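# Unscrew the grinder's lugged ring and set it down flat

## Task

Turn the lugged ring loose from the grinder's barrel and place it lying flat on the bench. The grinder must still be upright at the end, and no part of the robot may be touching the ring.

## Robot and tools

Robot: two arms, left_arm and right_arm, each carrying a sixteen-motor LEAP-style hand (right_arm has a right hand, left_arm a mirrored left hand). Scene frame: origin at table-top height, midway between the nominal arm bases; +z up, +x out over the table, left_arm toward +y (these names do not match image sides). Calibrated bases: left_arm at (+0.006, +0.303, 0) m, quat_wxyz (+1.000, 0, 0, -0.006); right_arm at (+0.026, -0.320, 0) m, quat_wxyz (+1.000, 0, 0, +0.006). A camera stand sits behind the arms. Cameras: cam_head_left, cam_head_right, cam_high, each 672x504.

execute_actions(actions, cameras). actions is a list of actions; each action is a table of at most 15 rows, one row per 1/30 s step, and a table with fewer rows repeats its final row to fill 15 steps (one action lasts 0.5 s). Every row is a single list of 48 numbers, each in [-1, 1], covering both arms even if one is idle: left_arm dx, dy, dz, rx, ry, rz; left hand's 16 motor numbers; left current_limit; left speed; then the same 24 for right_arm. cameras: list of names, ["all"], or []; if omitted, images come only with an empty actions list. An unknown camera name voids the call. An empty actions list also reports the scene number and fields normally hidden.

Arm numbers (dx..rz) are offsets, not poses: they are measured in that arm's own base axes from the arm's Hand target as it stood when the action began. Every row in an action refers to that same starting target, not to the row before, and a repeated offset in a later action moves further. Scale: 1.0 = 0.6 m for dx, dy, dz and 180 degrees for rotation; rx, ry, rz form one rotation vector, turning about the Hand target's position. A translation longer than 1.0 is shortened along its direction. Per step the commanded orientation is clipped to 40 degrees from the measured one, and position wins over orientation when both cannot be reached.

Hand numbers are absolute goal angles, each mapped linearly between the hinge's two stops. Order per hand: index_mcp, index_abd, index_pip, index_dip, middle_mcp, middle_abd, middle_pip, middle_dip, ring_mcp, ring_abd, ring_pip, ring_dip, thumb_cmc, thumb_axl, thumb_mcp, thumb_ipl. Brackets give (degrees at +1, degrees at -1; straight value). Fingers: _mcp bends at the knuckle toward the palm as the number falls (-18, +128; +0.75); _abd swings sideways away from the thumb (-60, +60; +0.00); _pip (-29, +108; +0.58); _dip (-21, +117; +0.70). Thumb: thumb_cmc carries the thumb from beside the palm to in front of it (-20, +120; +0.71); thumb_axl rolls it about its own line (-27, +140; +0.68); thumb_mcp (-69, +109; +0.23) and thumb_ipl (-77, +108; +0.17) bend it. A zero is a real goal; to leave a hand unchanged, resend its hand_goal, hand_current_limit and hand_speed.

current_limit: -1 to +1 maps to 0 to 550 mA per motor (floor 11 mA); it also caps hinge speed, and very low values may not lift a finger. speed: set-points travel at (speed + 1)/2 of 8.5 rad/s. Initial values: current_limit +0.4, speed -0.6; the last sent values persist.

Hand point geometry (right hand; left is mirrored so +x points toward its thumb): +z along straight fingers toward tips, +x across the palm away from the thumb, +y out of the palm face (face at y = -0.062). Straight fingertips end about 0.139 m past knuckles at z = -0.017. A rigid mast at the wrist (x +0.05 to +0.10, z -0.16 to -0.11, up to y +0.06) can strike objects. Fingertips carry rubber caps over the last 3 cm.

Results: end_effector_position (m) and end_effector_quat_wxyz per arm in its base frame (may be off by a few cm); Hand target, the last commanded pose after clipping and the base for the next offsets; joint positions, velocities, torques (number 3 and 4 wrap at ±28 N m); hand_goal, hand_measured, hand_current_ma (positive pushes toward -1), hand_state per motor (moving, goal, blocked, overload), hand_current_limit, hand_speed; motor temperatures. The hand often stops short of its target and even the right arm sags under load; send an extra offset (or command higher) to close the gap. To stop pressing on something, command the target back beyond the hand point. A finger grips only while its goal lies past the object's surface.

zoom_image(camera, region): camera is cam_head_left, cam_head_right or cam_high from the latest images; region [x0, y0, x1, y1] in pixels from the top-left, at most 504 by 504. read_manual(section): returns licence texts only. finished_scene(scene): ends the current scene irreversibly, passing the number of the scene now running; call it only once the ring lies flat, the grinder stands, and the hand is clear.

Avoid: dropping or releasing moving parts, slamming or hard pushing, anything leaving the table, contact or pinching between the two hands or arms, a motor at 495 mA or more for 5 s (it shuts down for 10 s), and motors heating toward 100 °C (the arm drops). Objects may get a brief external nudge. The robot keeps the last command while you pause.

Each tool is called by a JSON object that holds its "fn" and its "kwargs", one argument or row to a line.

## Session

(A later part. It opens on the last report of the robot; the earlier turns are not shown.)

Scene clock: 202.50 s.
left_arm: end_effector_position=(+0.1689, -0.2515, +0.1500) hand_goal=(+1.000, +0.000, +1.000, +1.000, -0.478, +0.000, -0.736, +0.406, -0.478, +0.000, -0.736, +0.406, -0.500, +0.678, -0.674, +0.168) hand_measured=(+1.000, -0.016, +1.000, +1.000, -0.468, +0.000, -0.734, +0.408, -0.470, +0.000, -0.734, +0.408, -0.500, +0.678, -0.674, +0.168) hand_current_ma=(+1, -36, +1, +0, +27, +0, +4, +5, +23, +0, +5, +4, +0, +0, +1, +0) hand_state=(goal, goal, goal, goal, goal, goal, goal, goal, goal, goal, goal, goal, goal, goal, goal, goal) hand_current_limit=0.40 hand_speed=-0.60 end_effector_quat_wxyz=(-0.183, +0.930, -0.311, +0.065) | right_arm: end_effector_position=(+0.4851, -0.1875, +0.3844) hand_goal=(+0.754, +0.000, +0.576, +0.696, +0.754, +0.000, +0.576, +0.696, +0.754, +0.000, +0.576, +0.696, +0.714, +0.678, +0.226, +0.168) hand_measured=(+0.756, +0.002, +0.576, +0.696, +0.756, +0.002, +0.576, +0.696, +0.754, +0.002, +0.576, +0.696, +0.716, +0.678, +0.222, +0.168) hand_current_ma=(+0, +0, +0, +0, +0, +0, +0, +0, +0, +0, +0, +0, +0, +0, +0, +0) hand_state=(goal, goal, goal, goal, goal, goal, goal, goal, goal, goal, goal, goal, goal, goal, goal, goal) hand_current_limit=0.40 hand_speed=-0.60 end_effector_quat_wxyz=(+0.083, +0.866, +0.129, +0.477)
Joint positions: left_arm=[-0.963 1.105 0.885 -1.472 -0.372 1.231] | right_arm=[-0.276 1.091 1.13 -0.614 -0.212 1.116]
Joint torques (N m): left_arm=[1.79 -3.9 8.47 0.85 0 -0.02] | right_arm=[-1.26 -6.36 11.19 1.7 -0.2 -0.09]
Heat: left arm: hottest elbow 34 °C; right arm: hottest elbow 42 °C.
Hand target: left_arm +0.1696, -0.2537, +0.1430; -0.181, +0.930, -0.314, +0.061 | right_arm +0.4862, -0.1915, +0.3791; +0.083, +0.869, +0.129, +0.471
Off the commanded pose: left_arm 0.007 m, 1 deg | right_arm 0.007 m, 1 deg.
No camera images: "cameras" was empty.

{"fn": "execute_actions", "kwargs": {
  "actions": [
    [[0,0,-0.035,0,0,0,1,0.15,1,1,-0.479,0,-0.737,0.406,-0.479,0,-0.737,0.406,-0.5,0.678,-0.674,0.168,0.4,-0.6,0,0,0,0,0,0,0.754,0,0.576,0.696,0.754,0,0.576,0.696,0.754,0,0.576,0.696,0.714,0.678,0.226,0.168,0.4,-0.6]]
  ],
  "cameras": ["cam_high"]
}}

{"fn": "zoom_image", "kwargs": {
  "camera": "cam_high",
  "region": [370, 160, 440, 230]
}}

Scene clock: 207.90 s.
left_arm: end_effector_position=(+0.1678, -0.2505, +0.1231) hand_goal=(+1.000, +0.150, +1.000, +1.000, -0.478, +0.000, -0.736, +0.406, -0.478, +0.000, -0.736, +0.406, -0.500, +0.678, -0.674, +0.168) hand_measured=(+0.994, +0.142, +1.000, +1.000, -0.468, +0.000, -0.734, +0.408, -0.470, +0.000, -0.734, +0.408, -0.500, +0.678, -0.674, +0.168) hand_current_ma=(-14, -17, +0, +0, +27, +0, +4, +5, +23, +0, +5, +4, +0, +0, +1, +0) hand_state=(goal, goal, goal, goal, goal, goal, goal, goal, goal, goal, goal, goal, goal, goal, goal, goal) hand_current_limit=0.40 hand_speed=-0.60 end_effector_quat_wxyz=(-0.185, +0.931, -0.311, +0.059) | right_arm: end_effector_position=(+0.4851, -0.1875, +0.3844) hand_goal=(+0.754, +0.000, +0.576, +0.696, +0.754, +0.000, +0.576, +0.696, +0.754, +0.000, +0.576, +0.696, +0.714, +0.678, +0.226, +0.168) hand_measured=(+0.756, +0.002, +0.576, +0.696, +0.756, +0.002, +0.576, +0.696, +0.754, +0.002, +0.576, +0.696, +0.716, +0.678, +0.222, +0.168) hand_current_ma=(+0, +0, +0, +0, +0, +0, +0, +0, +0, +0, +0, +0, +0, +0, +0, +0) hand_state=(goal, goal, goal, goal, goal, goal, goal, goal, goal, goal, goal, goal, goal, goal, goal, goal) hand_current_limit=0.40 hand_speed=-0.60 end_effector_quat_wxyz=(+0.083, +0.866, +0.129, +0.477)
Joint positions: left_arm=[-0.962 1.131 0.831 -1.405 -0.368 1.228] | right_arm=[-0.276 1.091 1.13 -0.614 -0.212 1.116]
Joint torques (N m): left_arm=[1.73 -4.72 9.1 0.61 -0.13 0.01] | right_arm=[-1.03 -6.42 11.36 1.76 -0.24 -0.1]
Heat: left arm: hottest elbow 34 °C; right arm: hottest elbow 42 °C.
Hand target: left_arm +0.1696, -0.2536, +0.1219; -0.181, +0.930, -0.314, +0.061 | right_arm +0.4862, -0.1915, +0.3791; +0.083, +0.869, +0.129, +0.471
Off the commanded pose: left_arm 0.004 m, 1 deg | right_arm 0.007 m, 1 deg.
Images, in order (width x height): cam_high 672x504.

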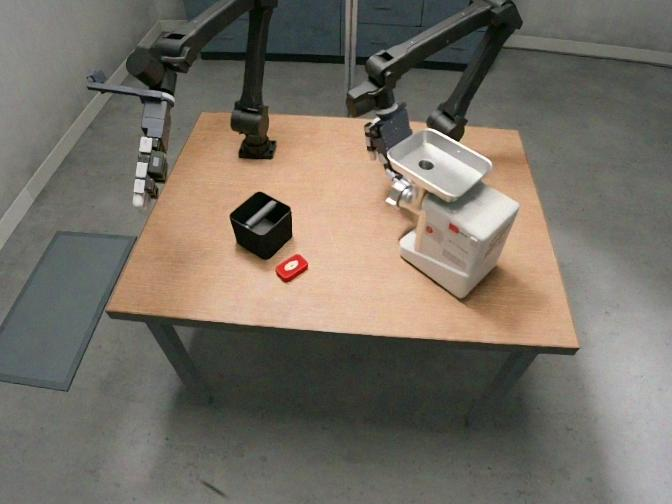

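Scaled by 7.200 from the camera's 672x504 image, which has a finer 960x720 frame.

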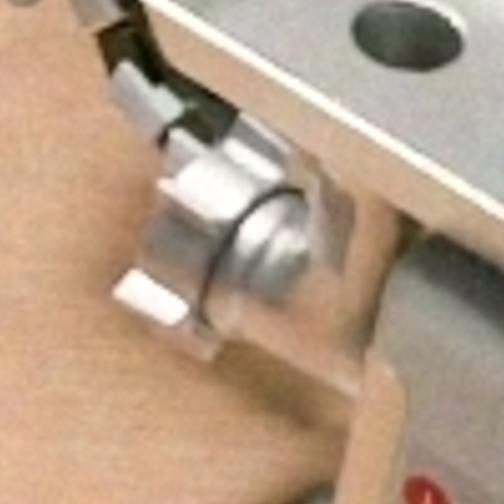

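{"fn": "zoom_image", "kwargs": {
  "camera": "cam_high",
  "region": [375, 150, 425, 200]
}}

{"fn": "execute_actions", "kwargs": {
  "actions": []
}}

{"fn": "zoom_image", "kwargs": {
  "camera": "cam_head_left",
  "region": [290, 180, 390, 280]
}}

{"fn": "zoom_image", "kwargs": {
  "camera": "cam_head_right",
  "region": [290, 180, 390, 280]
}}

Scaled by 10.080 from the camera's 672x504 image, which has a finer 960x720 frame.

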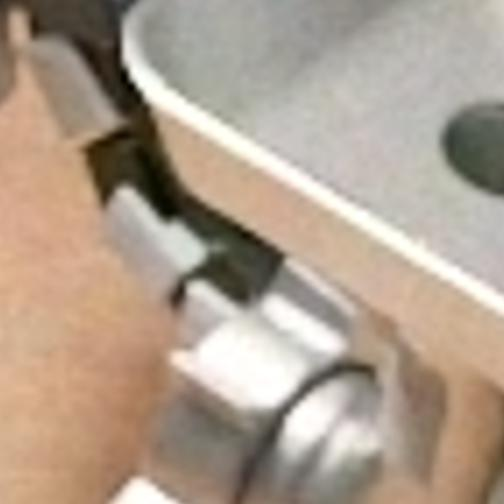

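Scene clock: 213.07 s.
left_arm: end_effector_position=(+0.1678, -0.2505, +0.1231) hand_goal=(+1.000, +0.150, +1.000, +1.000, -0.478, +0.000, -0.736, +0.406, -0.478, +0.000, -0.736, +0.406, -0.500, +0.678, -0.674, +0.168) hand_measured=(+0.994, +0.142, +1.000, +1.000, -0.468, +0.000, -0.734, +0.408, -0.470, +0.000, -0.734, +0.408, -0.500, +0.678, -0.674, +0.168) hand_current_ma=(-14, -17, +0, +0, +27, +0, +4, +5, +23, +0, +5, +4, +0, +0, +1, +0) hand_state=(goal, goal, goal, goal, goal, goal, goal, goal, goal, goal, goal, goal, goal, goal, goal, goal) hand_current_limit=0.40 hand_speed=-0.60 end_effector_quat_wxyz=(-0.185, +0.931, -0.311, +0.059) | right_arm: end_effector_position=(+0.4851, -0.1875, +0.3844) hand_goal=(+0.754, +0.000, +0.576, +0.696, +0.754, +0.000, +0.576, +0.696, +0.754, +0.000, +0.576, +0.696, +0.714, +0.678, +0.226, +0.168) hand_measured=(+0.756, +0.002, +0.576, +0.696, +0.756, +0.002, +0.576, +0.696, +0.754, +0.002, +0.576, +0.696, +0.716, +0.678, +0.222, +0.168) hand_current_ma=(+0, +0, +0, +0, +0, +0, +0, +0, +0, +0, +0, +0, +0, +0, +0, +0) hand_state=(goal, goal, goal, goal, goal, goal, goal, goal, goal, goal, goal, goal, goal, goal, goal, goal) hand_current_limit=0.40 hand_speed=-0.60 end_effector_quat_wxyz=(+0.083, +0.866, +0.129, +0.477)
Joint positions: left_arm=[-0.962 1.131 0.831 -1.405 -0.368 1.228] | right_arm=[-0.276 1.091 1.13 -0.614 -0.212 1.116]
Joint velocities: within noise
Joint torques (N m): left_arm=[1.73 -4.72 9.1 0.59 -0.13 0.01] | right_arm=[-0.85 -6.71 11.19 1.78 -0.23 -0.09]
Motor temperatures (°C): left_arm=[23 29 34 24 23 23] | right_arm=[22 25 42 23 22 21]
Heat: left arm: hottest elbow 34 °C; right arm: hottest elbow 42 °C.
Hand target: left_arm +0.1696, -0.2536, +0.1219; -0.181, +0.930, -0.314, +0.061 | right_arm +0.4862, -0.1915, +0.3791; +0.083, +0.869, +0.129, +0.471
Off the commanded pose: left_arm 0.004 m, 1 deg | right_arm 0.007 m, 1 deg.

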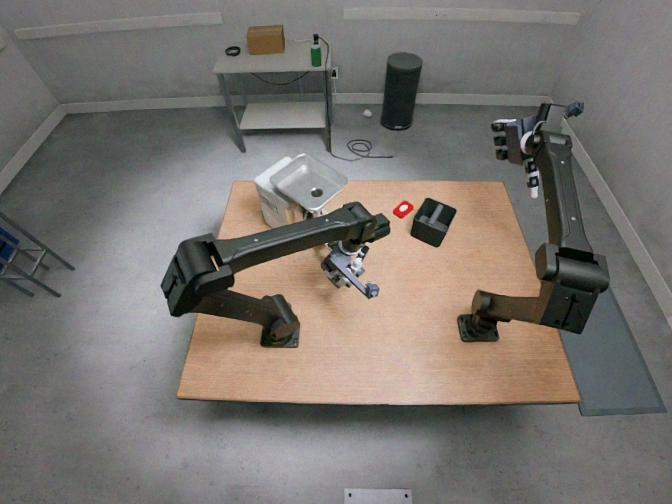

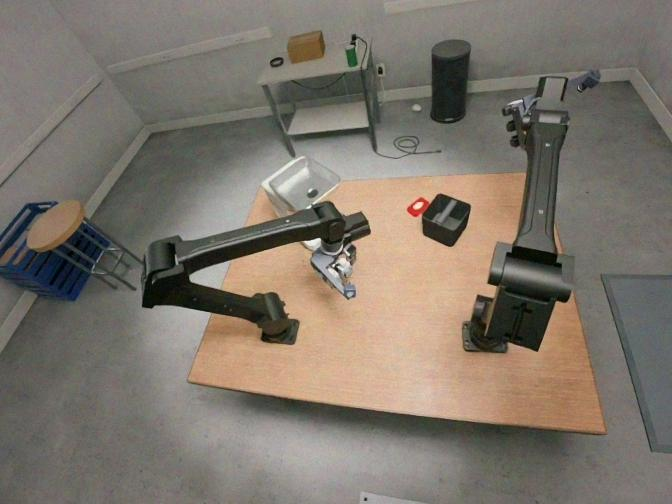

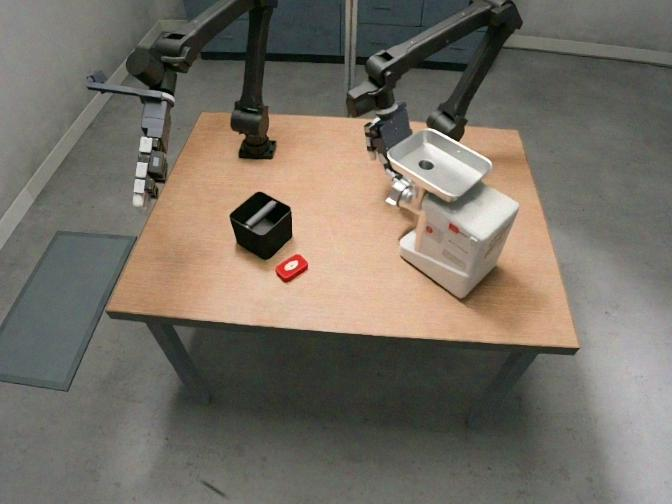

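Scaled by 5.040 from the camera's 672x504 image, which has a finer 960x720 frame.

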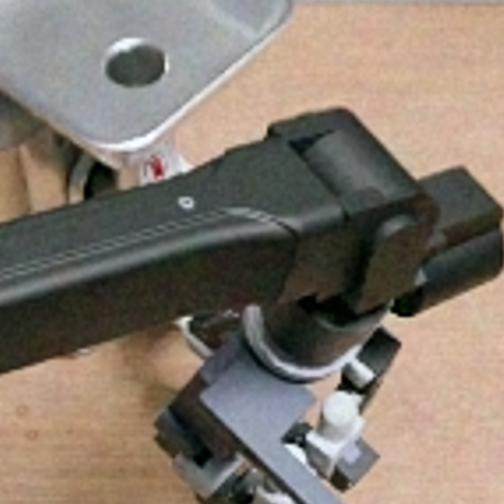

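Scaled by 5.040 from the camera's 672x504 image, which has a finer 960x720 frame.

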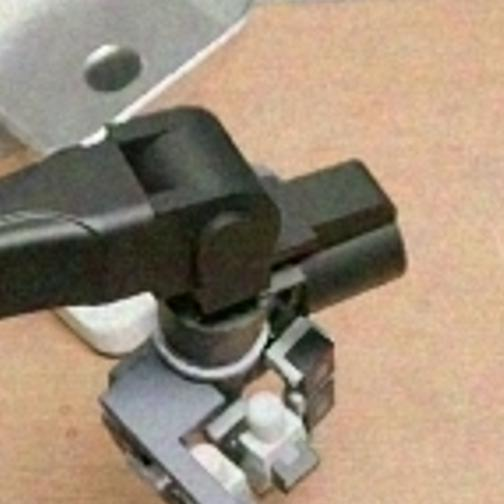

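{"fn": "execute_actions", "kwargs": {
  "actions": [
    [[-0.0707,-0.0928,0,0,0,0,1,0.1,1,1,-0.479,0,-0.737,0.406,-0.479,0,-0.737,0.406,-0.5,0.678,-0.674,0.168,0.4,-0.6,0,0,0,0,0,0,0.754,0,0.576,0.696,0.754,0,0.576,0.696,0.754,0,0.576,0.696,0.714,0.678,0.226,0.168,0.4,-0.6]]
  ],
  "cameras": ["all"]
}}

{"fn": "zoom_image", "kwargs": {
  "camera": "cam_high",
  "region": [350, 140, 430, 220]
}}

{"fn": "zoom_image", "kwargs": {
  "camera": "cam_head_left",
  "region": [290, 190, 370, 270]
}}

{"fn": "zoom_image", "kwargs": {
  "camera": "cam_head_right",
  "region": [290, 190, 370, 270]
}}

Scene clock: 244.47 s.
left_arm: end_effector_position=(+0.1164, -0.2903, +0.1003) hand_goal=(+1.000, +0.100, +1.000, +1.000, -0.478, +0.000, -0.736, +0.406, -0.478, +0.000, -0.736, +0.406, -0.500, +0.678, -0.674, +0.168) hand_measured=(+0.992, +0.104, +1.000, +1.000, -0.468, +0.000, -0.734, +0.408, -0.470, +0.000, -0.734, +0.408, -0.500, +0.678, -0.674, +0.168) hand_current_ma=(-18, +5, +0, +0, +27, +0, +3, +5, +23, +0, +4, +4, +0, +0, +0, +0) hand_state=(goal, goal, goal, goal, goal, goal, goal, goal, goal, goal, goal, goal, goal, goal, goal, goal) hand_current_limit=0.40 hand_speed=-0.60 end_effector_quat_wxyz=(-0.197, +0.924, -0.324, +0.045) | right_arm: end_effector_position=(+0.4851, -0.1875, +0.3844) hand_goal=(+0.754, +0.000, +0.576, +0.696, +0.754, +0.000, +0.576, +0.696, +0.754, +0.000, +0.576, +0.696, +0.714, +0.678, +0.226, +0.168) hand_measured=(+0.756, +0.002, +0.576, +0.696, +0.756, +0.002, +0.576, +0.696, +0.754, +0.002, +0.576, +0.696, +0.716, +0.678, +0.222, +0.168) hand_current_ma=(+0, +0, +0, +0, +0, +0, +0, +0, +0, +0, +0, +0, +0, +0, +0, +0) hand_state=(goal, goal, goal, goal, goal, goal, goal, goal, goal, goal, goal, goal, goal, goal, goal, goal) hand_current_limit=0.40 hand_speed=-0.60 end_effector_quat_wxyz=(+0.083, +0.866, +0.129, +0.477)
Joint positions: left_arm=[-1.183 1.233 0.845 -1.43 -0.328 1.021] | right_arm=[-0.276 1.091 1.13 -0.614 -0.212 1.116]
Joint torques (N m): left_arm=[2.08 -6.3 13.94 -0.83 -0.26 -0.19] | right_arm=[-0.91 -6.07 11.28 1.73 -0.2 -0.08]
Heat: left arm: hottest elbow 34 °C; right arm: hottest elbow 41 °C.
Hand target: left_arm +0.1272, -0.3094, +0.1220; -0.181, +0.930, -0.314, +0.061 | right_arm +0.4862, -0.1915, +0.3791; +0.083, +0.869, +0.129, +0.471
Off the commanded pose: left_arm 0.031 m, 3 deg | right_arm 0.007 m, 1 deg.

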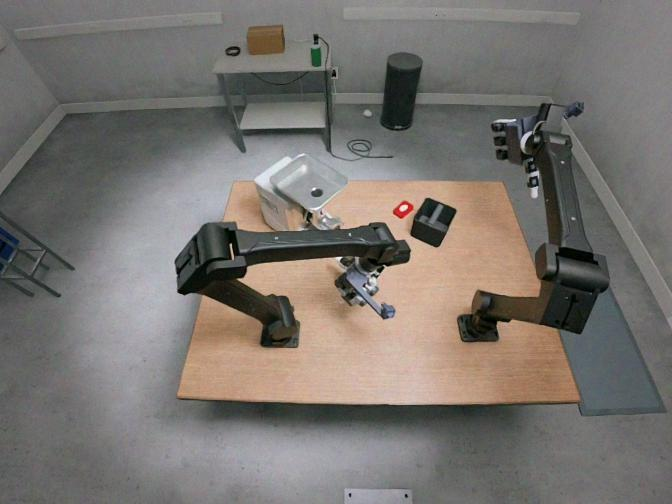

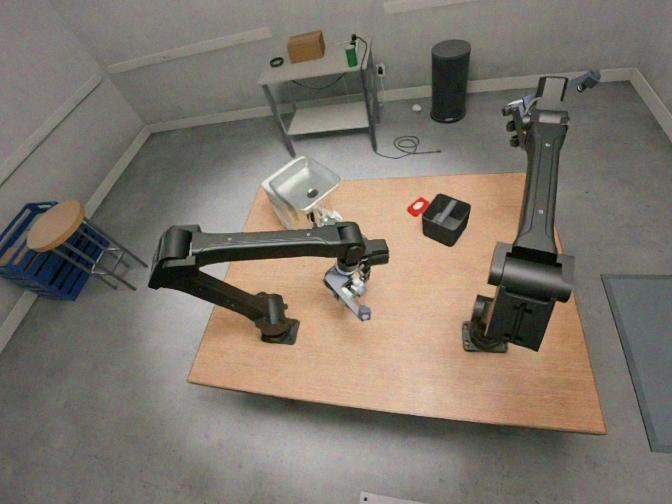

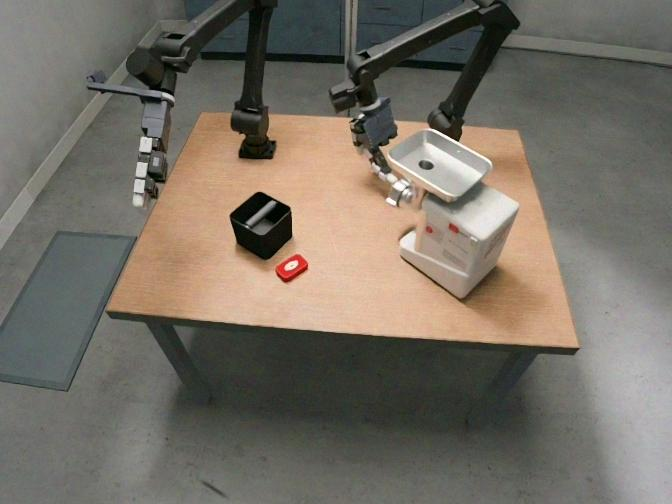

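Scaled by 6.300 from the camera's 672x504 image, which has a finer 960x720 frame.

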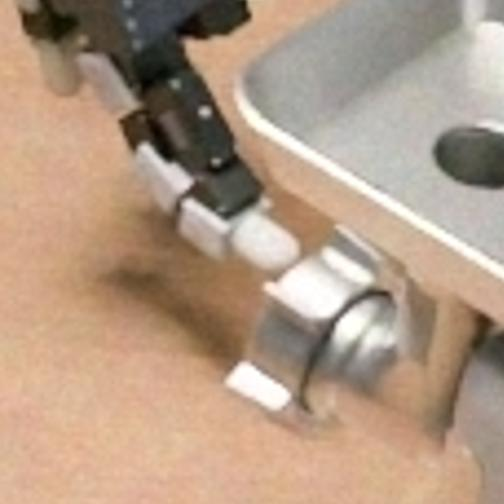

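Scaled by 6.300 from the camera's 672x504 image, which has a finer 960x720 frame.

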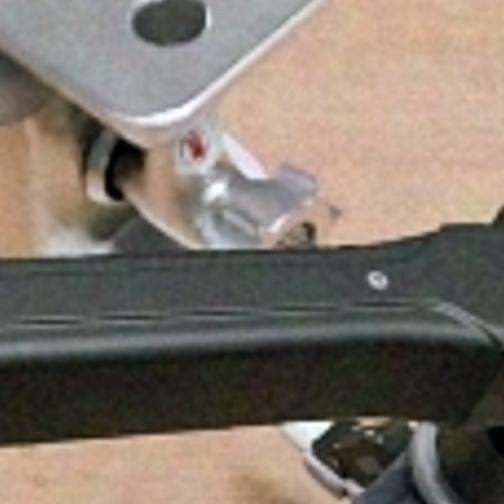

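Scaled by 6.300 from the camera's 672x504 image, which has a finer 960x720 frame.

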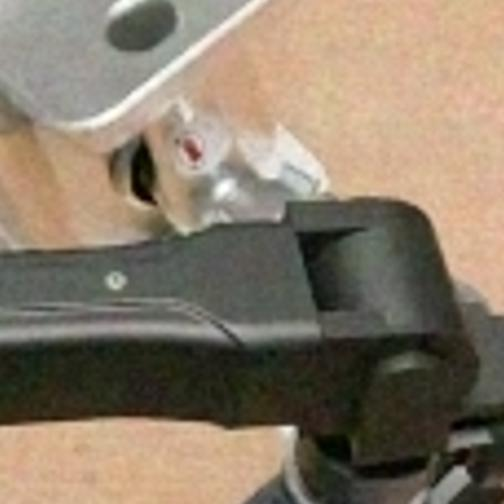

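{"fn": "execute_actions", "kwargs": {
  "actions": [
    [[0.0165,0.0133,0.08,0,0,0,1,0,1,1,-0.479,0,-0.737,0.406,-0.479,0,-0.737,0.406,-0.5,0.678,-0.674,0.168,0.4,-0.6,0,0,0,0,0,0,0.754,0,0.576,0.696,0.754,0,0.576,0.696,0.754,0,0.576,0.696,0.714,0.678,0.226,0.168,0.4,-0.6]]
  ],
  "cameras": ["cam_high"]
}}

{"fn": "zoom_image", "kwargs": {
  "camera": "cam_high",
  "region": [350, 140, 430, 220]
}}

Scene clock: 281.43 s.
left_arm: end_effector_position=(+0.1313, -0.2907, +0.1526) hand_goal=(+1.000, +0.000, +1.000, +1.000, -0.478, +0.000, -0.736, +0.406, -0.478, +0.000, -0.736, +0.406, -0.500, +0.678, -0.674, +0.168) hand_measured=(+0.992, +0.004, +1.000, +1.000, -0.468, +0.000, -0.734, +0.408, -0.468, +0.000, -0.734, +0.408, -0.500, +0.678, -0.674, +0.168) hand_current_ma=(-23, +6, -1, +0, +27, +0, +3, +5, +26, +0, +4, +4, +1, +0, +1, +0) hand_state=(goal, goal, goal, goal, goal, goal, goal, goal, goal, goal, goal, goal, goal, goal, goal, goal) hand_current_limit=0.40 hand_speed=-0.60 end_effector_quat_wxyz=(-0.192, +0.928, -0.314, +0.052) | right_arm: end_effector_position=(+0.4851, -0.1875, +0.3844) hand_goal=(+0.754, +0.000, +0.576, +0.696, +0.754, +0.000, +0.576, +0.696, +0.754, +0.000, +0.576, +0.696, +0.714, +0.678, +0.226, +0.168) hand_measured=(+0.756, +0.002, +0.576, +0.696, +0.756, +0.002, +0.576, +0.696, +0.754, +0.002, +0.576, +0.696, +0.716, +0.678, +0.222, +0.168) hand_current_ma=(+0, +0, +0, +0, +0, +0, +0, +0, +0, +0, +0, +0, +0, +0, +0, +0) hand_state=(goal, goal, goal, goal, goal, goal, goal, goal, goal, goal, goal, goal, goal, goal, goal, goal) hand_current_limit=0.40 hand_speed=-0.60 end_effector_quat_wxyz=(+0.083, +0.866, +0.129, +0.477)
Joint positions: left_arm=[-1.142 1.186 0.952 -1.555 -0.338 1.043] | right_arm=[-0.276 1.091 1.13 -0.614 -0.212 1.116]
Joint torques (N m): left_arm=[1.85 -5.95 13.24 -0.75 -0.21 -0.02] | right_arm=[-0.85 -6.48 11.36 1.73 -0.23 -0.09]
Heat: left arm: hottest elbow 38 °C; right arm: hottest elbow 41 °C.
Hand target: left_arm +0.1370, -0.3014, +0.1700; -0.181, +0.930, -0.314, +0.061 | right_arm +0.4862, -0.1915, +0.3791; +0.083, +0.869, +0.129, +0.471
Off the commanded pose: left_arm 0.021 m, 2 deg | right_arm 0.007 m, 1 deg.
Images, in order (width x height): cam_high 672x504.

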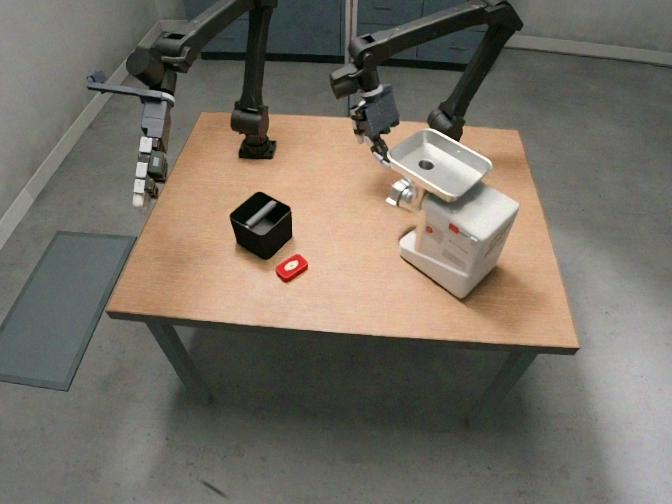

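Scaled by 6.300 from the camera's 672x504 image, which has a finer 960x720 frame.

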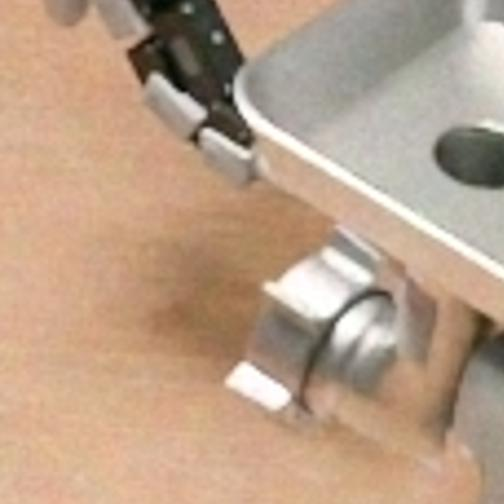

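{"fn": "execute_actions", "kwargs": {
  "actions": [
    [[0.0159,-0.0121,0.02,0,0,0,1,0,1,1,-0.479,0,-0.737,0.406,-0.479,0,-0.737,0.406,-0.5,0.678,-0.674,0.168,0.4,-0.6,0,0,0,0,0,0,0.754,0,0.576,0.696,0.754,0,0.576,0.696,0.754,0,0.576,0.696,0.714,0.678,0.226,0.168,0.4,-0.6]]
  ],
  "cameras": []
}}

Scene clock: 284.20 s.
left_arm: end_effector_position=(+0.1376, -0.2946, +0.1638) hand_goal=(+1.000, +0.000, +1.000, +1.000, -0.478, +0.000, -0.736, +0.406, -0.478, +0.000, -0.736, +0.406, -0.500, +0.678, -0.674, +0.168) hand_measured=(+0.992, +0.004, +1.000, +1.000, -0.468, +0.000, -0.734, +0.408, -0.468, +0.000, -0.734, +0.408, -0.500, +0.678, -0.674, +0.168) hand_current_ma=(-23, +6, -1, +0, +27, +0, +3, +5, +26, +0, +4, +4, +1, +0, +1, +0) hand_state=(goal, goal, goal, goal, goal, goal, goal, goal, goal, goal, goal, goal, goal, goal, goal, goal) hand_current_limit=0.40 hand_speed=-0.60 end_effector_quat_wxyz=(-0.191, +0.928, -0.315, +0.051) | right_arm: end_effector_position=(+0.4851, -0.1875, +0.3844) hand_goal=(+0.754, +0.000, +0.576, +0.696, +0.754, +0.000, +0.576, +0.696, +0.754, +0.000, +0.576, +0.696, +0.714, +0.678, +0.226, +0.168) hand_measured=(+0.756, +0.002, +0.576, +0.696, +0.756, +0.002, +0.576, +0.696, +0.754, +0.002, +0.576, +0.696, +0.716, +0.678, +0.222, +0.168) hand_current_ma=(+0, +0, +0, +0, +0, +0, +0, +0, +0, +0, +0, +0, +0, +0, +0, +0) hand_state=(goal, goal, goal, goal, goal, goal, goal, goal, goal, goal, goal, goal, goal, goal, goal, goal) hand_current_limit=0.40 hand_speed=-0.60 end_effector_quat_wxyz=(+0.083, +0.866, +0.129, +0.477)
Joint positions: left_arm=[-1.127 1.194 0.988 -1.577 -0.34 1.062] | right_arm=[-0.276 1.091 1.13 -0.614 -0.212 1.116]
Joint torques (N m): left_arm=[2.14 -5.19 14.46 -0.73 -0.26 -0.01] | right_arm=[-0.97 -6.24 11.11 1.74 -0.26 -0.09]
Heat: left arm: hottest elbow 38 °C; right arm: hottest elbow 41 °C.
Hand target: left_arm +0.1466, -0.3086, +0.1819; -0.182, +0.930, -0.314, +0.061 | right_arm +0.4862, -0.1915, +0.3791; +0.083, +0.869, +0.129, +0.471
Off the commanded pose: left_arm 0.025 m, 2 deg | right_arm 0.007 m, 1 deg.
No camera images: "cameras" was empty.

{"fn": "execute_actions", "kwargs": {
  "actions": [
    [[0.0304,0.0344,0,0,0,0,1,0,1,1,-0.479,0,-0.737,0.406,-0.479,0,-0.737,0.406,-0.5,0.678,-0.674,0.168,0.4,-0.6,0,0,0,0,0,0,0.754,0,0.576,0.696,0.754,0,0.576,0.696,0.754,0,0.576,0.696,0.714,0.678,0.226,0.168,0.4,-0.6]]
  ],
  "cameras": []
}}

Scene clock: 287.53 s.
left_arm: end_effector_position=(+0.1606, -0.2758, +0.1634) hand_goal=(+1.000, +0.000, +1.000, +1.000, -0.478, +0.000, -0.736, +0.406, -0.478, +0.000, -0.736, +0.406, -0.500, +0.678, -0.674, +0.168) hand_measured=(+0.992, +0.004, +1.000, +1.000, -0.468, +0.000, -0.734, +0.408, -0.468, +0.000, -0.734, +0.408, -0.500, +0.678, -0.674, +0.168) hand_current_ma=(-23, +5, -1, +0, +27, +0, +3, +5, +26, +0, +4, +4, +1, +0, +1, +0) hand_state=(goal, goal, goal, goal, goal, goal, goal, goal, goal, goal, goal, goal, goal, goal, goal, goal) hand_current_limit=0.40 hand_speed=-0.60 end_effector_quat_wxyz=(-0.201, +0.928, -0.312, +0.040) | right_arm: end_effector_position=(+0.4851, -0.1875, +0.3844) hand_goal=(+0.754, +0.000, +0.576, +0.696, +0.754, +0.000, +0.576, +0.696, +0.754, +0.000, +0.576, +0.696, +0.714, +0.678, +0.226, +0.168) hand_measured=(+0.756, +0.002, +0.576, +0.696, +0.756, +0.002, +0.576, +0.696, +0.754, +0.002, +0.576, +0.696, +0.716, +0.678, +0.222, +0.168) hand_current_ma=(+0, +0, +0, +0, +0, +0, +0, +0, +0, +0, +0, +0, +0, +0, +0, +0) hand_state=(goal, goal, goal, goal, goal, goal, goal, goal, goal, goal, goal, goal, goal, goal, goal, goal) hand_current_limit=0.40 hand_speed=-0.60 end_effector_quat_wxyz=(+0.083, +0.866, +0.129, +0.477)
Joint positions: left_arm=[-1.032 1.194 0.988 -1.577 -0.357 1.149] | right_arm=[-0.276 1.091 1.13 -0.614 -0.212 1.116]
Joint torques (N m): left_arm=[1.2 -7.71 12.26 0.12 -0.13 0] | right_arm=[-0.67 -6.18 11.37 1.72 -0.26 -0.13]
Heat: left arm: hottest elbow 38 °C; right arm: hottest elbow 41 °C.
Hand target: left_arm +0.1648, -0.2880, +0.1819; -0.181, +0.930, -0.314, +0.061 | right_arm +0.4862, -0.1915, +0.3791; +0.083, +0.869, +0.129, +0.471
Off the commanded pose: left_arm 0.023 m, 3 deg | right_arm 0.007 m, 1 deg.
No camera images: "cameras" was empty.

{"fn": "execute_actions", "kwargs": {
  "actions": [
    [[0.0233,0.0388,0,0,0,0,1,0,1,1,-0.479,0,-0.737,0.406,-0.479,0,-0.737,0.406,-0.5,0.678,-0.674,0.168,0.4,-0.6,0,0,0,0,0,0,0.754,0,0.576,0.696,0.754,0,0.576,0.696,0.754,0,0.576,0.696,0.714,0.678,0.226,0.168,0.4,-0.6]]
  ],
  "cameras": []
}}

Scene clock: 292.03 s.
left_arm: end_effector_position=(+0.1772, -0.2602, +0.1775) hand_goal=(+1.000, +0.000, +1.000, +1.000, -0.478, +0.000, -0.736, +0.406, -0.478, +0.000, -0.736, +0.406, -0.500, +0.678, -0.674, +0.168) hand_measured=(+0.992, +0.002, +1.000, +1.000, -0.468, +0.000, -0.734, +0.408, -0.468, +0.000, -0.734, +0.408, -0.500, +0.678, -0.674, +0.168) hand_current_ma=(-23, +5, -1, +0, +27, +0, +3, +5, +26, +0, +4, +4, +1, +0, +1, +0) hand_state=(goal, goal, goal, goal, goal, goal, goal, goal, goal, goal, goal, goal, goal, goal, goal, goal) hand_current_limit=0.40 hand_speed=-0.60 end_effector_quat_wxyz=(-0.189, +0.930, -0.311, +0.052) | right_arm: end_effector_position=(+0.4851, -0.1875, +0.3844) hand_goal=(+0.754, +0.000, +0.576, +0.696, +0.754, +0.000, +0.576, +0.696, +0.754, +0.000, +0.576, +0.696, +0.714, +0.678, +0.226, +0.168) hand_measured=(+0.756, +0.002, +0.576, +0.696, +0.756, +0.002, +0.576, +0.696, +0.754, +0.002, +0.576, +0.696, +0.716, +0.678, +0.222, +0.168) hand_current_ma=(+0, +0, +0, +0, +0, +0, +0, +0, +0, +0, +0, +0, +0, +0, +0, +0) hand_state=(goal, goal, goal, goal, goal, goal, goal, goal, goal, goal, goal, goal, goal, goal, goal, goal) hand_current_limit=0.40 hand_speed=-0.60 end_effector_quat_wxyz=(+0.083, +0.866, +0.129, +0.477)
Joint positions: left_arm=[-0.954 1.145 0.988 -1.562 -0.368 1.234] | right_arm=[-0.276 1.091 1.13 -0.614 -0.212 1.116]
Joint torques (N m): left_arm=[1.44 -6.24 9.89 0.5 -0.15 -0.02] | right_arm=[-0.85 -6.07 11.21 1.83 -0.25 -0.1]
Heat: left arm: hottest elbow 38 °C; right arm: hottest elbow 41 °C.
Hand target: left_arm +0.1787, -0.2647, +0.1819; -0.182, +0.930, -0.314, +0.061 | right_arm +0.4862, -0.1915, +0.3791; +0.083, +0.869, +0.129, +0.471
Off the commanded pose: left_arm 0.007 m, 1 deg | right_arm 0.007 m, 1 deg.
No camera images: "cameras" was empty.

{"fn": "execute_actions", "kwargs": {
  "actions": [
    [[-0.004,0.003,-0.04,0,0,0,1,0,1,1,-0.479,0,-0.737,0.406,-0.479,0,-0.737,0.406,-0.5,0.678,-0.674,0.168,0.4,-0.6,0,0,0,0,0,0,0.754,0,0.576,0.696,0.754,0,0.576,0.696,0.754,0,0.576,0.696,0.714,0.678,0.226,0.168,0.4,-0.6]]
  ],
  "cameras": []
}}

Scene clock: 295.10 s.
left_arm: end_effector_position=(+0.1767, -0.2597, +0.1586) hand_goal=(+1.000, +0.000, +1.000, +1.000, -0.478, +0.000, -0.736, +0.406, -0.478, +0.000, -0.736, +0.406, -0.500, +0.678, -0.674, +0.168) hand_measured=(+0.992, +0.002, +1.000, +1.000, -0.468, +0.000, -0.734, +0.408, -0.468, +0.000, -0.734, +0.408, -0.500, +0.678, -0.674, +0.168) hand_current_ma=(-22, +4, -1, +0, +27, +0, +3, +5, +25, +0, +4, +4, +1, +0, +1, +0) hand_state=(goal, goal, goal, goal, goal, goal, goal, goal, goal, goal, goal, goal, goal, goal, goal, goal) hand_current_limit=0.40 hand_speed=-0.60 end_effector_quat_wxyz=(-0.185, +0.931, -0.310, +0.058) | right_arm: end_effector_position=(+0.4851, -0.1875, +0.3844) hand_goal=(+0.754, +0.000, +0.576, +0.696, +0.754, +0.000, +0.576, +0.696, +0.754, +0.000, +0.576, +0.696, +0.714, +0.678, +0.226, +0.168) hand_measured=(+0.756, +0.002, +0.576, +0.696, +0.756, +0.002, +0.576, +0.696, +0.754, +0.002, +0.576, +0.696, +0.716, +0.678, +0.222, +0.168) hand_current_ma=(+0, +0, +0, +0, +0, +0, +0, +0, +0, +0, +0, +0, +0, +0, +0, +0) hand_state=(goal, goal, goal, goal, goal, goal, goal, goal, goal, goal, goal, goal, goal, goal, goal, goal) hand_current_limit=0.40 hand_speed=-0.60 end_effector_quat_wxyz=(+0.083, +0.866, +0.129, +0.477)
Joint positions: left_arm=[-0.954 1.142 0.935 -1.497 -0.368 1.235] | right_arm=[-0.276 1.091 1.13 -0.614 -0.212 1.116]
Joint torques (N m): left_arm=[1.2 -5.6 9.13 0.47 -0.13 -0.05] | right_arm=[-0.56 -6.3 11.22 1.69 -0.22 -0.12]
Heat: left arm: hottest elbow 38 °C; right arm: hottest elbow 41 °C.
Hand target: left_arm +0.1764, -0.2630, +0.1579; -0.181, +0.930, -0.315, +0.061 | right_arm +0.4862, -0.1915, +0.3791; +0.083, +0.869, +0.129, +0.471
Off the commanded pose: left_arm 0.003 m, 1 deg | right_arm 0.007 m, 1 deg.
No camera images: "cameras" was empty.

{"fn": "execute_actions", "kwargs": {
  "actions": [
    [[0,0,-0.02,0,0,0,1,0,1,1,-0.479,0,-0.737,0.406,-0.479,0,-0.737,0.406,-0.5,0.678,-0.674,0.168,0.4,-0.6,0,0,0,0,0,0,0.754,0,0.576,0.696,0.754,0,0.576,0.696,0.754,0,0.576,0.696,0.714,0.678,0.226,0.168,0.4,-0.6]]
  ],
  "cameras": []
}}

Scene clock: 297.93 s.
left_arm: end_effector_position=(+0.1773, -0.2608, +0.1538) hand_goal=(+1.000, +0.000, +1.000, +1.000, -0.478, +0.000, -0.736, +0.406, -0.478, +0.000, -0.736, +0.406, -0.500, +0.678, -0.674, +0.168) hand_measured=(+1.000, -0.022, +1.000, +1.000, -0.468, +0.000, -0.734, +0.408, -0.468, +0.000, -0.734, +0.408, -0.500, +0.678, -0.674, +0.168) hand_current_ma=(+1, -54, +1, +0, +27, +0, +3, +5, +25, +0, +4, +4, +1, +0, +1, +0) hand_state=(goal, blocked, goal, goal, goal, goal, goal, goal, goal, goal, goal, goal, goal, goal, goal, goal) hand_current_limit=0.40 hand_speed=-0.60 end_effector_quat_wxyz=(-0.183, +0.931, -0.310, +0.061) | right_arm: end_effector_position=(+0.4851, -0.1875, +0.3844) hand_goal=(+0.754, +0.000, +0.576, +0.696, +0.754, +0.000, +0.576, +0.696, +0.754, +0.000, +0.576, +0.696, +0.714, +0.678, +0.226, +0.168) hand_measured=(+0.756, +0.002, +0.576, +0.696, +0.756, +0.002, +0.576, +0.696, +0.754, +0.002, +0.576, +0.696, +0.716, +0.678, +0.222, +0.168) hand_current_ma=(+0, +0, +0, +0, +0, +0, +0, +0, +0, +0, +0, +0, +0, +0, +0, +0) hand_state=(goal, goal, goal, goal, goal, goal, goal, goal, goal, goal, goal, goal, goal, goal, goal, goal) hand_current_limit=0.40 hand_speed=-0.60 end_effector_quat_wxyz=(+0.083, +0.866, +0.129, +0.477)
Joint positions: left_arm=[-0.956 1.142 0.922 -1.476 -0.37 1.235] | right_arm=[-0.276 1.091 1.13 -0.614 -0.212 1.116]
Joint torques (N m): left_arm=[1.38 -4.95 7.87 1.01 -0.09 -0.05] | right_arm=[-1.14 -6.12 11.26 1.8 -0.24 -0.11]
Heat: left arm: hottest elbow 37 °C; right arm: hottest elbow 41 °C.
Hand target: left_arm +0.1765, -0.2629, +0.1459; -0.181, +0.930, -0.314, +0.061 | right_arm +0.4862, -0.1915, +0.3791; +0.083, +0.869, +0.129, +0.471
Off the commanded pose: left_arm 0.008 m, 1 deg | right_arm 0.007 m, 1 deg.
No camera images: "cameras" was empty.

{"fn": "execute_actions", "kwargs": {
  "actions": [
    [[0.004,-0.003,-0.03,0,0,0,1,0.04,1,1,-0.479,0,-0.737,0.406,-0.479,0,-0.737,0.406,-0.5,0.678,-0.674,0.168,0.76,-0.6,0,0,0,0,0,0,0.754,0,0.576,0.696,0.754,0,0.576,0.696,0.754,0,0.576,0.696,0.714,0.678,0.226,0.168,0.4,-0.6]]
  ],
  "cameras": ["cam_high"]
}}

{"fn": "zoom_image", "kwargs": {
  "camera": "cam_high",
  "region": [370, 160, 440, 230]
}}

Scene clock: 302.10 s.
left_arm: end_effector_position=(+0.1800, -0.2631, +0.1503) hand_goal=(+1.000, +0.040, +1.000, +1.000, -0.478, +0.000, -0.736, +0.406, -0.478, +0.000, -0.736, +0.406, -0.500, +0.678, -0.674, +0.168) hand_measured=(+1.002, -0.048, +1.002, +1.000, -0.468, +0.000, -0.734, +0.408, -0.468, +0.000, -0.734, +0.408, -0.500, +0.678, -0.674, +0.168) hand_current_ma=(+3, -291, +2, +1, +27, +0, +3, +5, +25, +0, +4, +4, +0, +0, +1, +0) hand_state=(goal, blocked, goal, goal, goal, goal, goal, goal, goal, goal, goal, goal, goal, goal, goal, goal) hand_current_limit=0.76 hand_speed=-0.60 end_effector_quat_wxyz=(-0.183, +0.932, -0.304, +0.072) | right_arm: end_effector_position=(+0.4851, -0.1875, +0.3844) hand_goal=(+0.754, +0.000, +0.576, +0.696, +0.754, +0.000, +0.576, +0.696, +0.754, +0.000, +0.576, +0.696, +0.714, +0.678, +0.226, +0.168) hand_measured=(+0.756, +0.002, +0.576, +0.696, +0.756, +0.002, +0.576, +0.696, +0.754, +0.002, +0.576, +0.696, +0.716, +0.678, +0.222, +0.168) hand_current_ma=(+0, +0, +0, +0, +0, +0, +0, +0, +0, +0, +0, +0, +0, +0, +0, +0) hand_state=(goal, goal, goal, goal, goal, goal, goal, goal, goal, goal, goal, goal, goal, goal, goal, goal) hand_current_limit=0.40 hand_speed=-0.60 end_effector_quat_wxyz=(+0.083, +0.866, +0.129, +0.477)
Joint positions: left_arm=[-0.962 1.141 0.911 -1.453 -0.381 1.216] | right_arm=[-0.276 1.091 1.13 -0.614 -0.212 1.116]
Joint torques (N m): left_arm=[2.14 -3.25 5.96 2.19 0.28 0.16] | right_arm=[-0.85 -6.24 11.26 1.73 -0.24 -0.08]
Heat: left arm: hottest elbow 37 °C; right arm: hottest elbow 41 °C.
Hand target: left_arm +0.1788, -0.2646, +0.1278; -0.182, +0.930, -0.314, +0.061 | right_arm +0.4862, -0.1915, +0.3791; +0.083, +0.869, +0.129, +0.471
Off the commanded pose: left_arm 0.022 m, 2 deg | right_arm 0.007 m, 1 deg.
Images, in order (width x height): cam_high 672x504.

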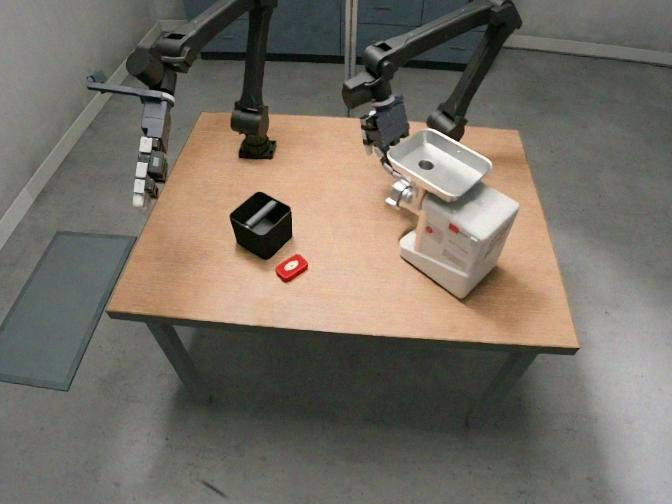

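Scaled by 7.200 from the camera's 672x504 image, which has a finer 960x720 frame.

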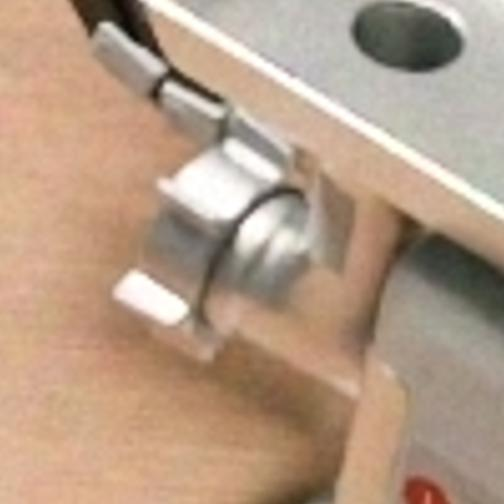

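{"fn": "execute_actions", "kwargs": {
  "actions": [
    [[-0.004,0.003,-0.03,0,0,0,1,0.04,1,1,-0.479,0,-0.737,0.406,-0.479,0,-0.737,0.406,-0.5,0.678,-0.674,0.168,0.76,-0.6,0,0,0,0,0,0,0.754,0,0.576,0.696,0.754,0,0.576,0.696,0.754,0,0.576,0.696,0.714,0.678,0.226,0.168,0.4,-0.6]]
  ],
  "cameras": ["cam_high"]
}}

{"fn": "zoom_image", "kwargs": {
  "camera": "cam_high",
  "region": [370, 160, 440, 230]
}}

Scene clock: 309.60 s.
left_arm: end_effector_position=(+0.1811, -0.2641, +0.1464) hand_goal=(+1.000, +0.040, +1.000, +1.000, -0.478, +0.000, -0.736, +0.406, -0.478, +0.000, -0.736, +0.406, -0.500, +0.678, -0.674, +0.168) hand_measured=(+1.002, -0.078, +1.002, +1.002, -0.468, +0.000, -0.734, +0.408, -0.468, +0.000, -0.734, +0.408, -0.500, +0.678, -0.674, +0.168) hand_current_ma=(+5, -409, +4, +2, +27, +0, +3, +5, +25, +0, +4, +4, +0, +0, +1, +0) hand_state=(goal, blocked, goal, goal, goal, goal, goal, goal, goal, goal, goal, goal, goal, goal, goal, goal) hand_current_limit=0.76 hand_speed=-0.60 end_effector_quat_wxyz=(-0.180, +0.933, -0.300, +0.090) | right_arm: end_effector_position=(+0.4851, -0.1875, +0.3844) hand_goal=(+0.754, +0.000, +0.576, +0.696, +0.754, +0.000, +0.576, +0.696, +0.754, +0.000, +0.576, +0.696, +0.714, +0.678, +0.226, +0.168) hand_measured=(+0.756, +0.002, +0.576, +0.696, +0.756, +0.002, +0.576, +0.696, +0.754, +0.002, +0.576, +0.696, +0.716, +0.678, +0.222, +0.168) hand_current_ma=(+0, +0, +0, +0, +0, +0, +0, +0, +0, +0, +0, +0, +0, +0, +0, +0) hand_state=(goal, goal, goal, goal, goal, goal, goal, goal, goal, goal, goal, goal, goal, goal, goal, goal) hand_current_limit=0.40 hand_speed=-0.60 end_effector_quat_wxyz=(+0.083, +0.866, +0.129, +0.477)
Joint positions: left_arm=[-0.972 1.124 0.886 -1.417 -0.396 1.204] | right_arm=[-0.276 1.091 1.13 -0.614 -0.212 1.116]
Joint torques (N m): left_arm=[2.73 -1.49 4.34 2.62 0.86 0.24] | right_arm=[-0.79 -6.3 11.25 1.77 -0.23 -0.13]
Heat: left arm: hottest elbow 36 °C; right arm: hottest elbow 41 °C.
Hand target: left_arm +0.1764, -0.2629, +0.1099; -0.181, +0.930, -0.314, +0.061 | right_arm +0.4862, -0.1915, +0.3791; +0.083, +0.869, +0.129, +0.471
Off the commanded pose: left_arm 0.037 m, 4 deg | right_arm 0.007 m, 1 deg.
Images, in order (width x height): cam_high 672x504.

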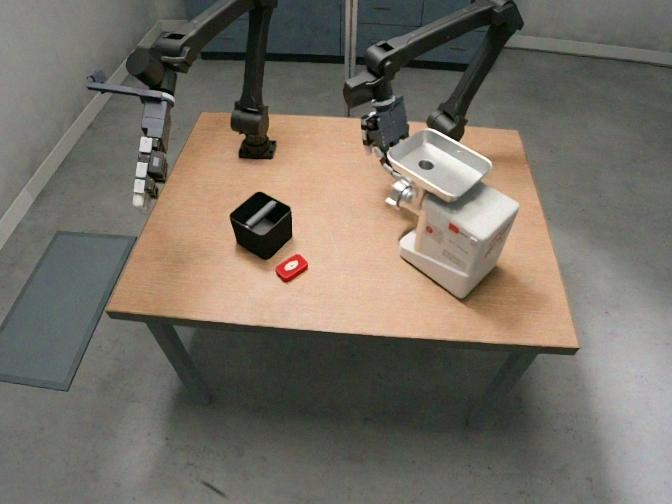

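Scaled by 7.200 from the camera's 672x504 image, which has a finer 960x720 frame.

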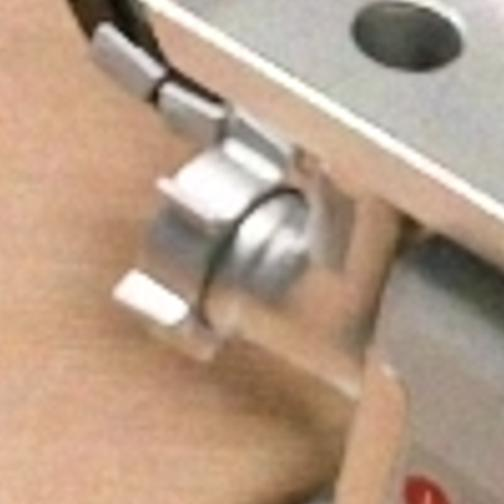

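{"fn": "execute_actions", "kwargs": {
  "actions": [
    [[-0.008,0.006,-0.03,0,0,0,1,0.04,1,1,-0.479,0,-0.737,0.406,-0.479,0,-0.737,0.406,-0.5,0.678,-0.674,0.168,0.76,-0.6,0,0,0,0,0,0,0.754,0,0.576,0.696,0.754,0,0.576,0.696,0.754,0,0.576,0.696,0.714,0.678,0.226,0.168,0.4,-0.6]]
  ],
  "cameras": ["cam_high"]
}}

{"fn": "zoom_image", "kwargs": {
  "camera": "cam_high",
  "region": [370, 160, 440, 230]
}}

Scene clock: 317.97 s.
left_arm: end_effector_position=(+0.1818, -0.2645, +0.1432) hand_goal=(+1.000, +0.040, +1.000, +1.000, -0.478, +0.000, -0.736, +0.406, -0.478, +0.000, -0.736, +0.406, -0.500, +0.678, -0.674, +0.168) hand_measured=(+1.004, -0.108, +1.002, +1.002, -0.468, +0.000, -0.734, +0.408, -0.468, +0.000, -0.734, +0.408, -0.500, +0.678, -0.674, +0.168) hand_current_ma=(+7, -484, +6, +3, +27, +0, +3, +5, +25, +0, +4, +4, +0, +0, +1, +0) hand_state=(goal, blocked, goal, goal, goal, goal, goal, goal, goal, goal, goal, goal, goal, goal, goal, goal) hand_current_limit=0.76 hand_speed=-0.60 end_effector_quat_wxyz=(-0.176, +0.932, -0.297, +0.109) | right_arm: end_effector_position=(+0.4851, -0.1875, +0.3844) hand_goal=(+0.754, +0.000, +0.576, +0.696, +0.754, +0.000, +0.576, +0.696, +0.754, +0.000, +0.576, +0.696, +0.714, +0.678, +0.226, +0.168) hand_measured=(+0.756, +0.002, +0.576, +0.696, +0.756, +0.002, +0.576, +0.696, +0.754, +0.002, +0.576, +0.696, +0.716, +0.678, +0.222, +0.168) hand_current_ma=(+0, +0, +0, +0, +0, +0, +0, +0, +0, +0, +0, +0, +0, +0, +0, +0) hand_state=(goal, goal, goal, goal, goal, goal, goal, goal, goal, goal, goal, goal, goal, goal, goal, goal) hand_current_limit=0.40 hand_speed=-0.60 end_effector_quat_wxyz=(+0.083, +0.866, +0.129, +0.477)
Joint positions: left_arm=[-0.983 1.103 0.859 -1.379 -0.414 1.195] | right_arm=[-0.276 1.091 1.13 -0.614 -0.212 1.116]
Joint torques (N m): left_arm=[3.08 0.09 2.55 2.74 1.54 0.24] | right_arm=[-1.14 -6.12 11.15 1.87 -0.25 -0.13]
Heat: left arm: hottest elbow 35 °C; right arm: hottest elbow 41 °C.
Hand target: left_arm +0.1716, -0.2592, +0.0918; -0.182, +0.930, -0.314, +0.061 | right_arm +0.4862, -0.1915, +0.3791; +0.083, +0.869, +0.129, +0.471
Off the commanded pose: left_arm 0.053 m, 6 deg | right_arm 0.007 m, 1 deg.
Images, in order (width x height): cam_high 672x504.

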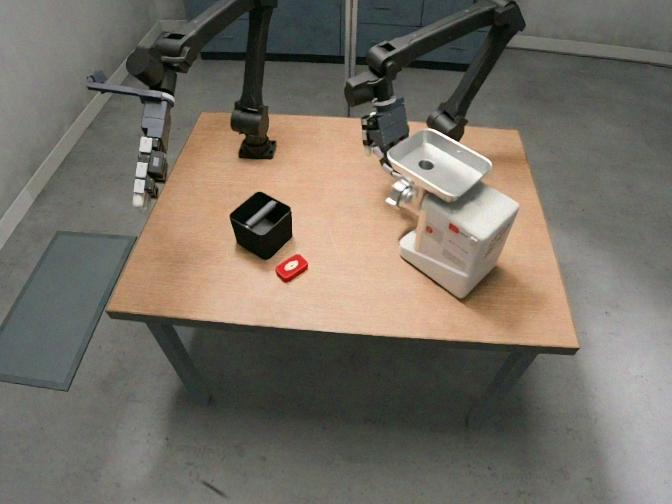

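Scaled by 7.200 from the camera's 672x504 image, which has a finer 960x720 frame.

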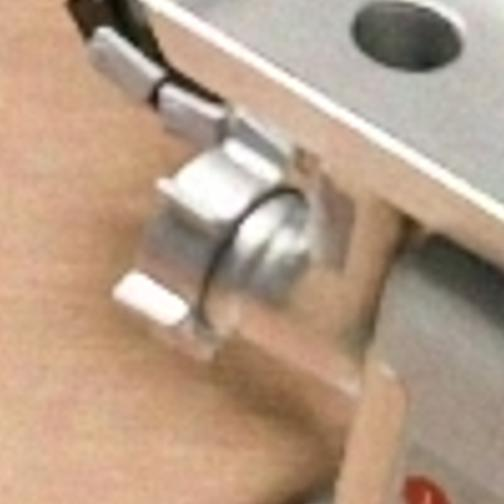

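{"fn": "execute_actions", "kwargs": {
  "actions": [
    [[0.008,-0.006,0.1,0,0,0,1,0.0,1,1,-0.479,0,-0.737,0.406,-0.479,0,-0.737,0.406,-0.5,0.678,-0.674,0.168,0.4,-0.6,0,0,0,0,0,0,0.754,0,0.576,0.696,0.754,0,0.576,0.696,0.754,0,0.576,0.696,0.714,0.678,0.226,0.168,0.4,-0.6]],
    [[0,0,0.04,0,0,0,1,0.0,1,1,-0.479,0,-0.737,0.406,-0.479,0,-0.737,0.406,-0.5,0.678,-0.674,0.168,0.4,-0.6,0,0,0,0,0,0,0.754,0,0.576,0.696,0.754,0,0.576,0.696,0.754,0,0.576,0.696,0.714,0.678,0.226,0.168,0.4,-0.6]]
  ],
  "cameras": []
}}

Scene clock: 329.20 s.
left_arm: end_effector_position=(+0.1650, -0.2493, +0.1556) hand_goal=(+1.000, +0.000, +1.000, +1.000, -0.478, +0.000, -0.736, +0.406, -0.478, +0.000, -0.736, +0.406, -0.500, +0.678, -0.674, +0.168) hand_measured=(+0.996, -0.002, +1.000, +1.000, -0.468, +0.000, -0.734, +0.408, -0.468, +0.000, -0.734, +0.408, -0.500, +0.678, -0.674, +0.168) hand_current_ma=(-12, -4, +0, +0, +28, +0, +3, +5, +28, +0, +4, +4, +0, +0, +1, +0) hand_state=(goal, goal, goal, goal, goal, goal, goal, goal, goal, goal, goal, goal, goal, goal, goal, goal) hand_current_limit=0.40 hand_speed=-0.60 end_effector_quat_wxyz=(-0.193, +0.927, -0.317, +0.049) | right_arm: end_effector_position=(+0.4851, -0.1875, +0.3844) hand_goal=(+0.754, +0.000, +0.576, +0.696, +0.754, +0.000, +0.576, +0.696, +0.754, +0.000, +0.576, +0.696, +0.714, +0.678, +0.226, +0.168) hand_measured=(+0.756, +0.002, +0.576, +0.696, +0.756, +0.002, +0.576, +0.696, +0.754, +0.002, +0.576, +0.696, +0.716, +0.678, +0.222, +0.168) hand_current_ma=(+0, +0, +0, +0, +0, +0, +0, +0, +0, +0, +0, +0, +0, +0, +0, +0) hand_state=(goal, goal, goal, goal, goal, goal, goal, goal, goal, goal, goal, goal, goal, goal, goal, goal) hand_current_limit=0.40 hand_speed=-0.60 end_effector_quat_wxyz=(+0.083, +0.866, +0.129, +0.477)
Joint positions: left_arm=[-0.968 1.119 0.912 -1.523 -0.37 1.232] | right_arm=[-0.276 1.091 1.13 -0.614 -0.212 1.116]
Joint torques (N m): left_arm=[2.32 -4.31 14.78 -0.57 -0.1 -0.01] | right_arm=[-0.85 -6.77 11.23 1.76 -0.25 -0.13]
Heat: left arm: hottest elbow 34 °C; right arm: hottest elbow 41 °C.
Hand target: left_arm +0.1764, -0.2628, +0.1758; -0.182, +0.930, -0.315, +0.061 | right_arm +0.4862, -0.1915, +0.3791; +0.083, +0.869, +0.129, +0.471
Off the commanded pose: left_arm 0.027 m, 2 deg | right_arm 0.007 m, 1 deg.
No camera images: "cameras" was empty.


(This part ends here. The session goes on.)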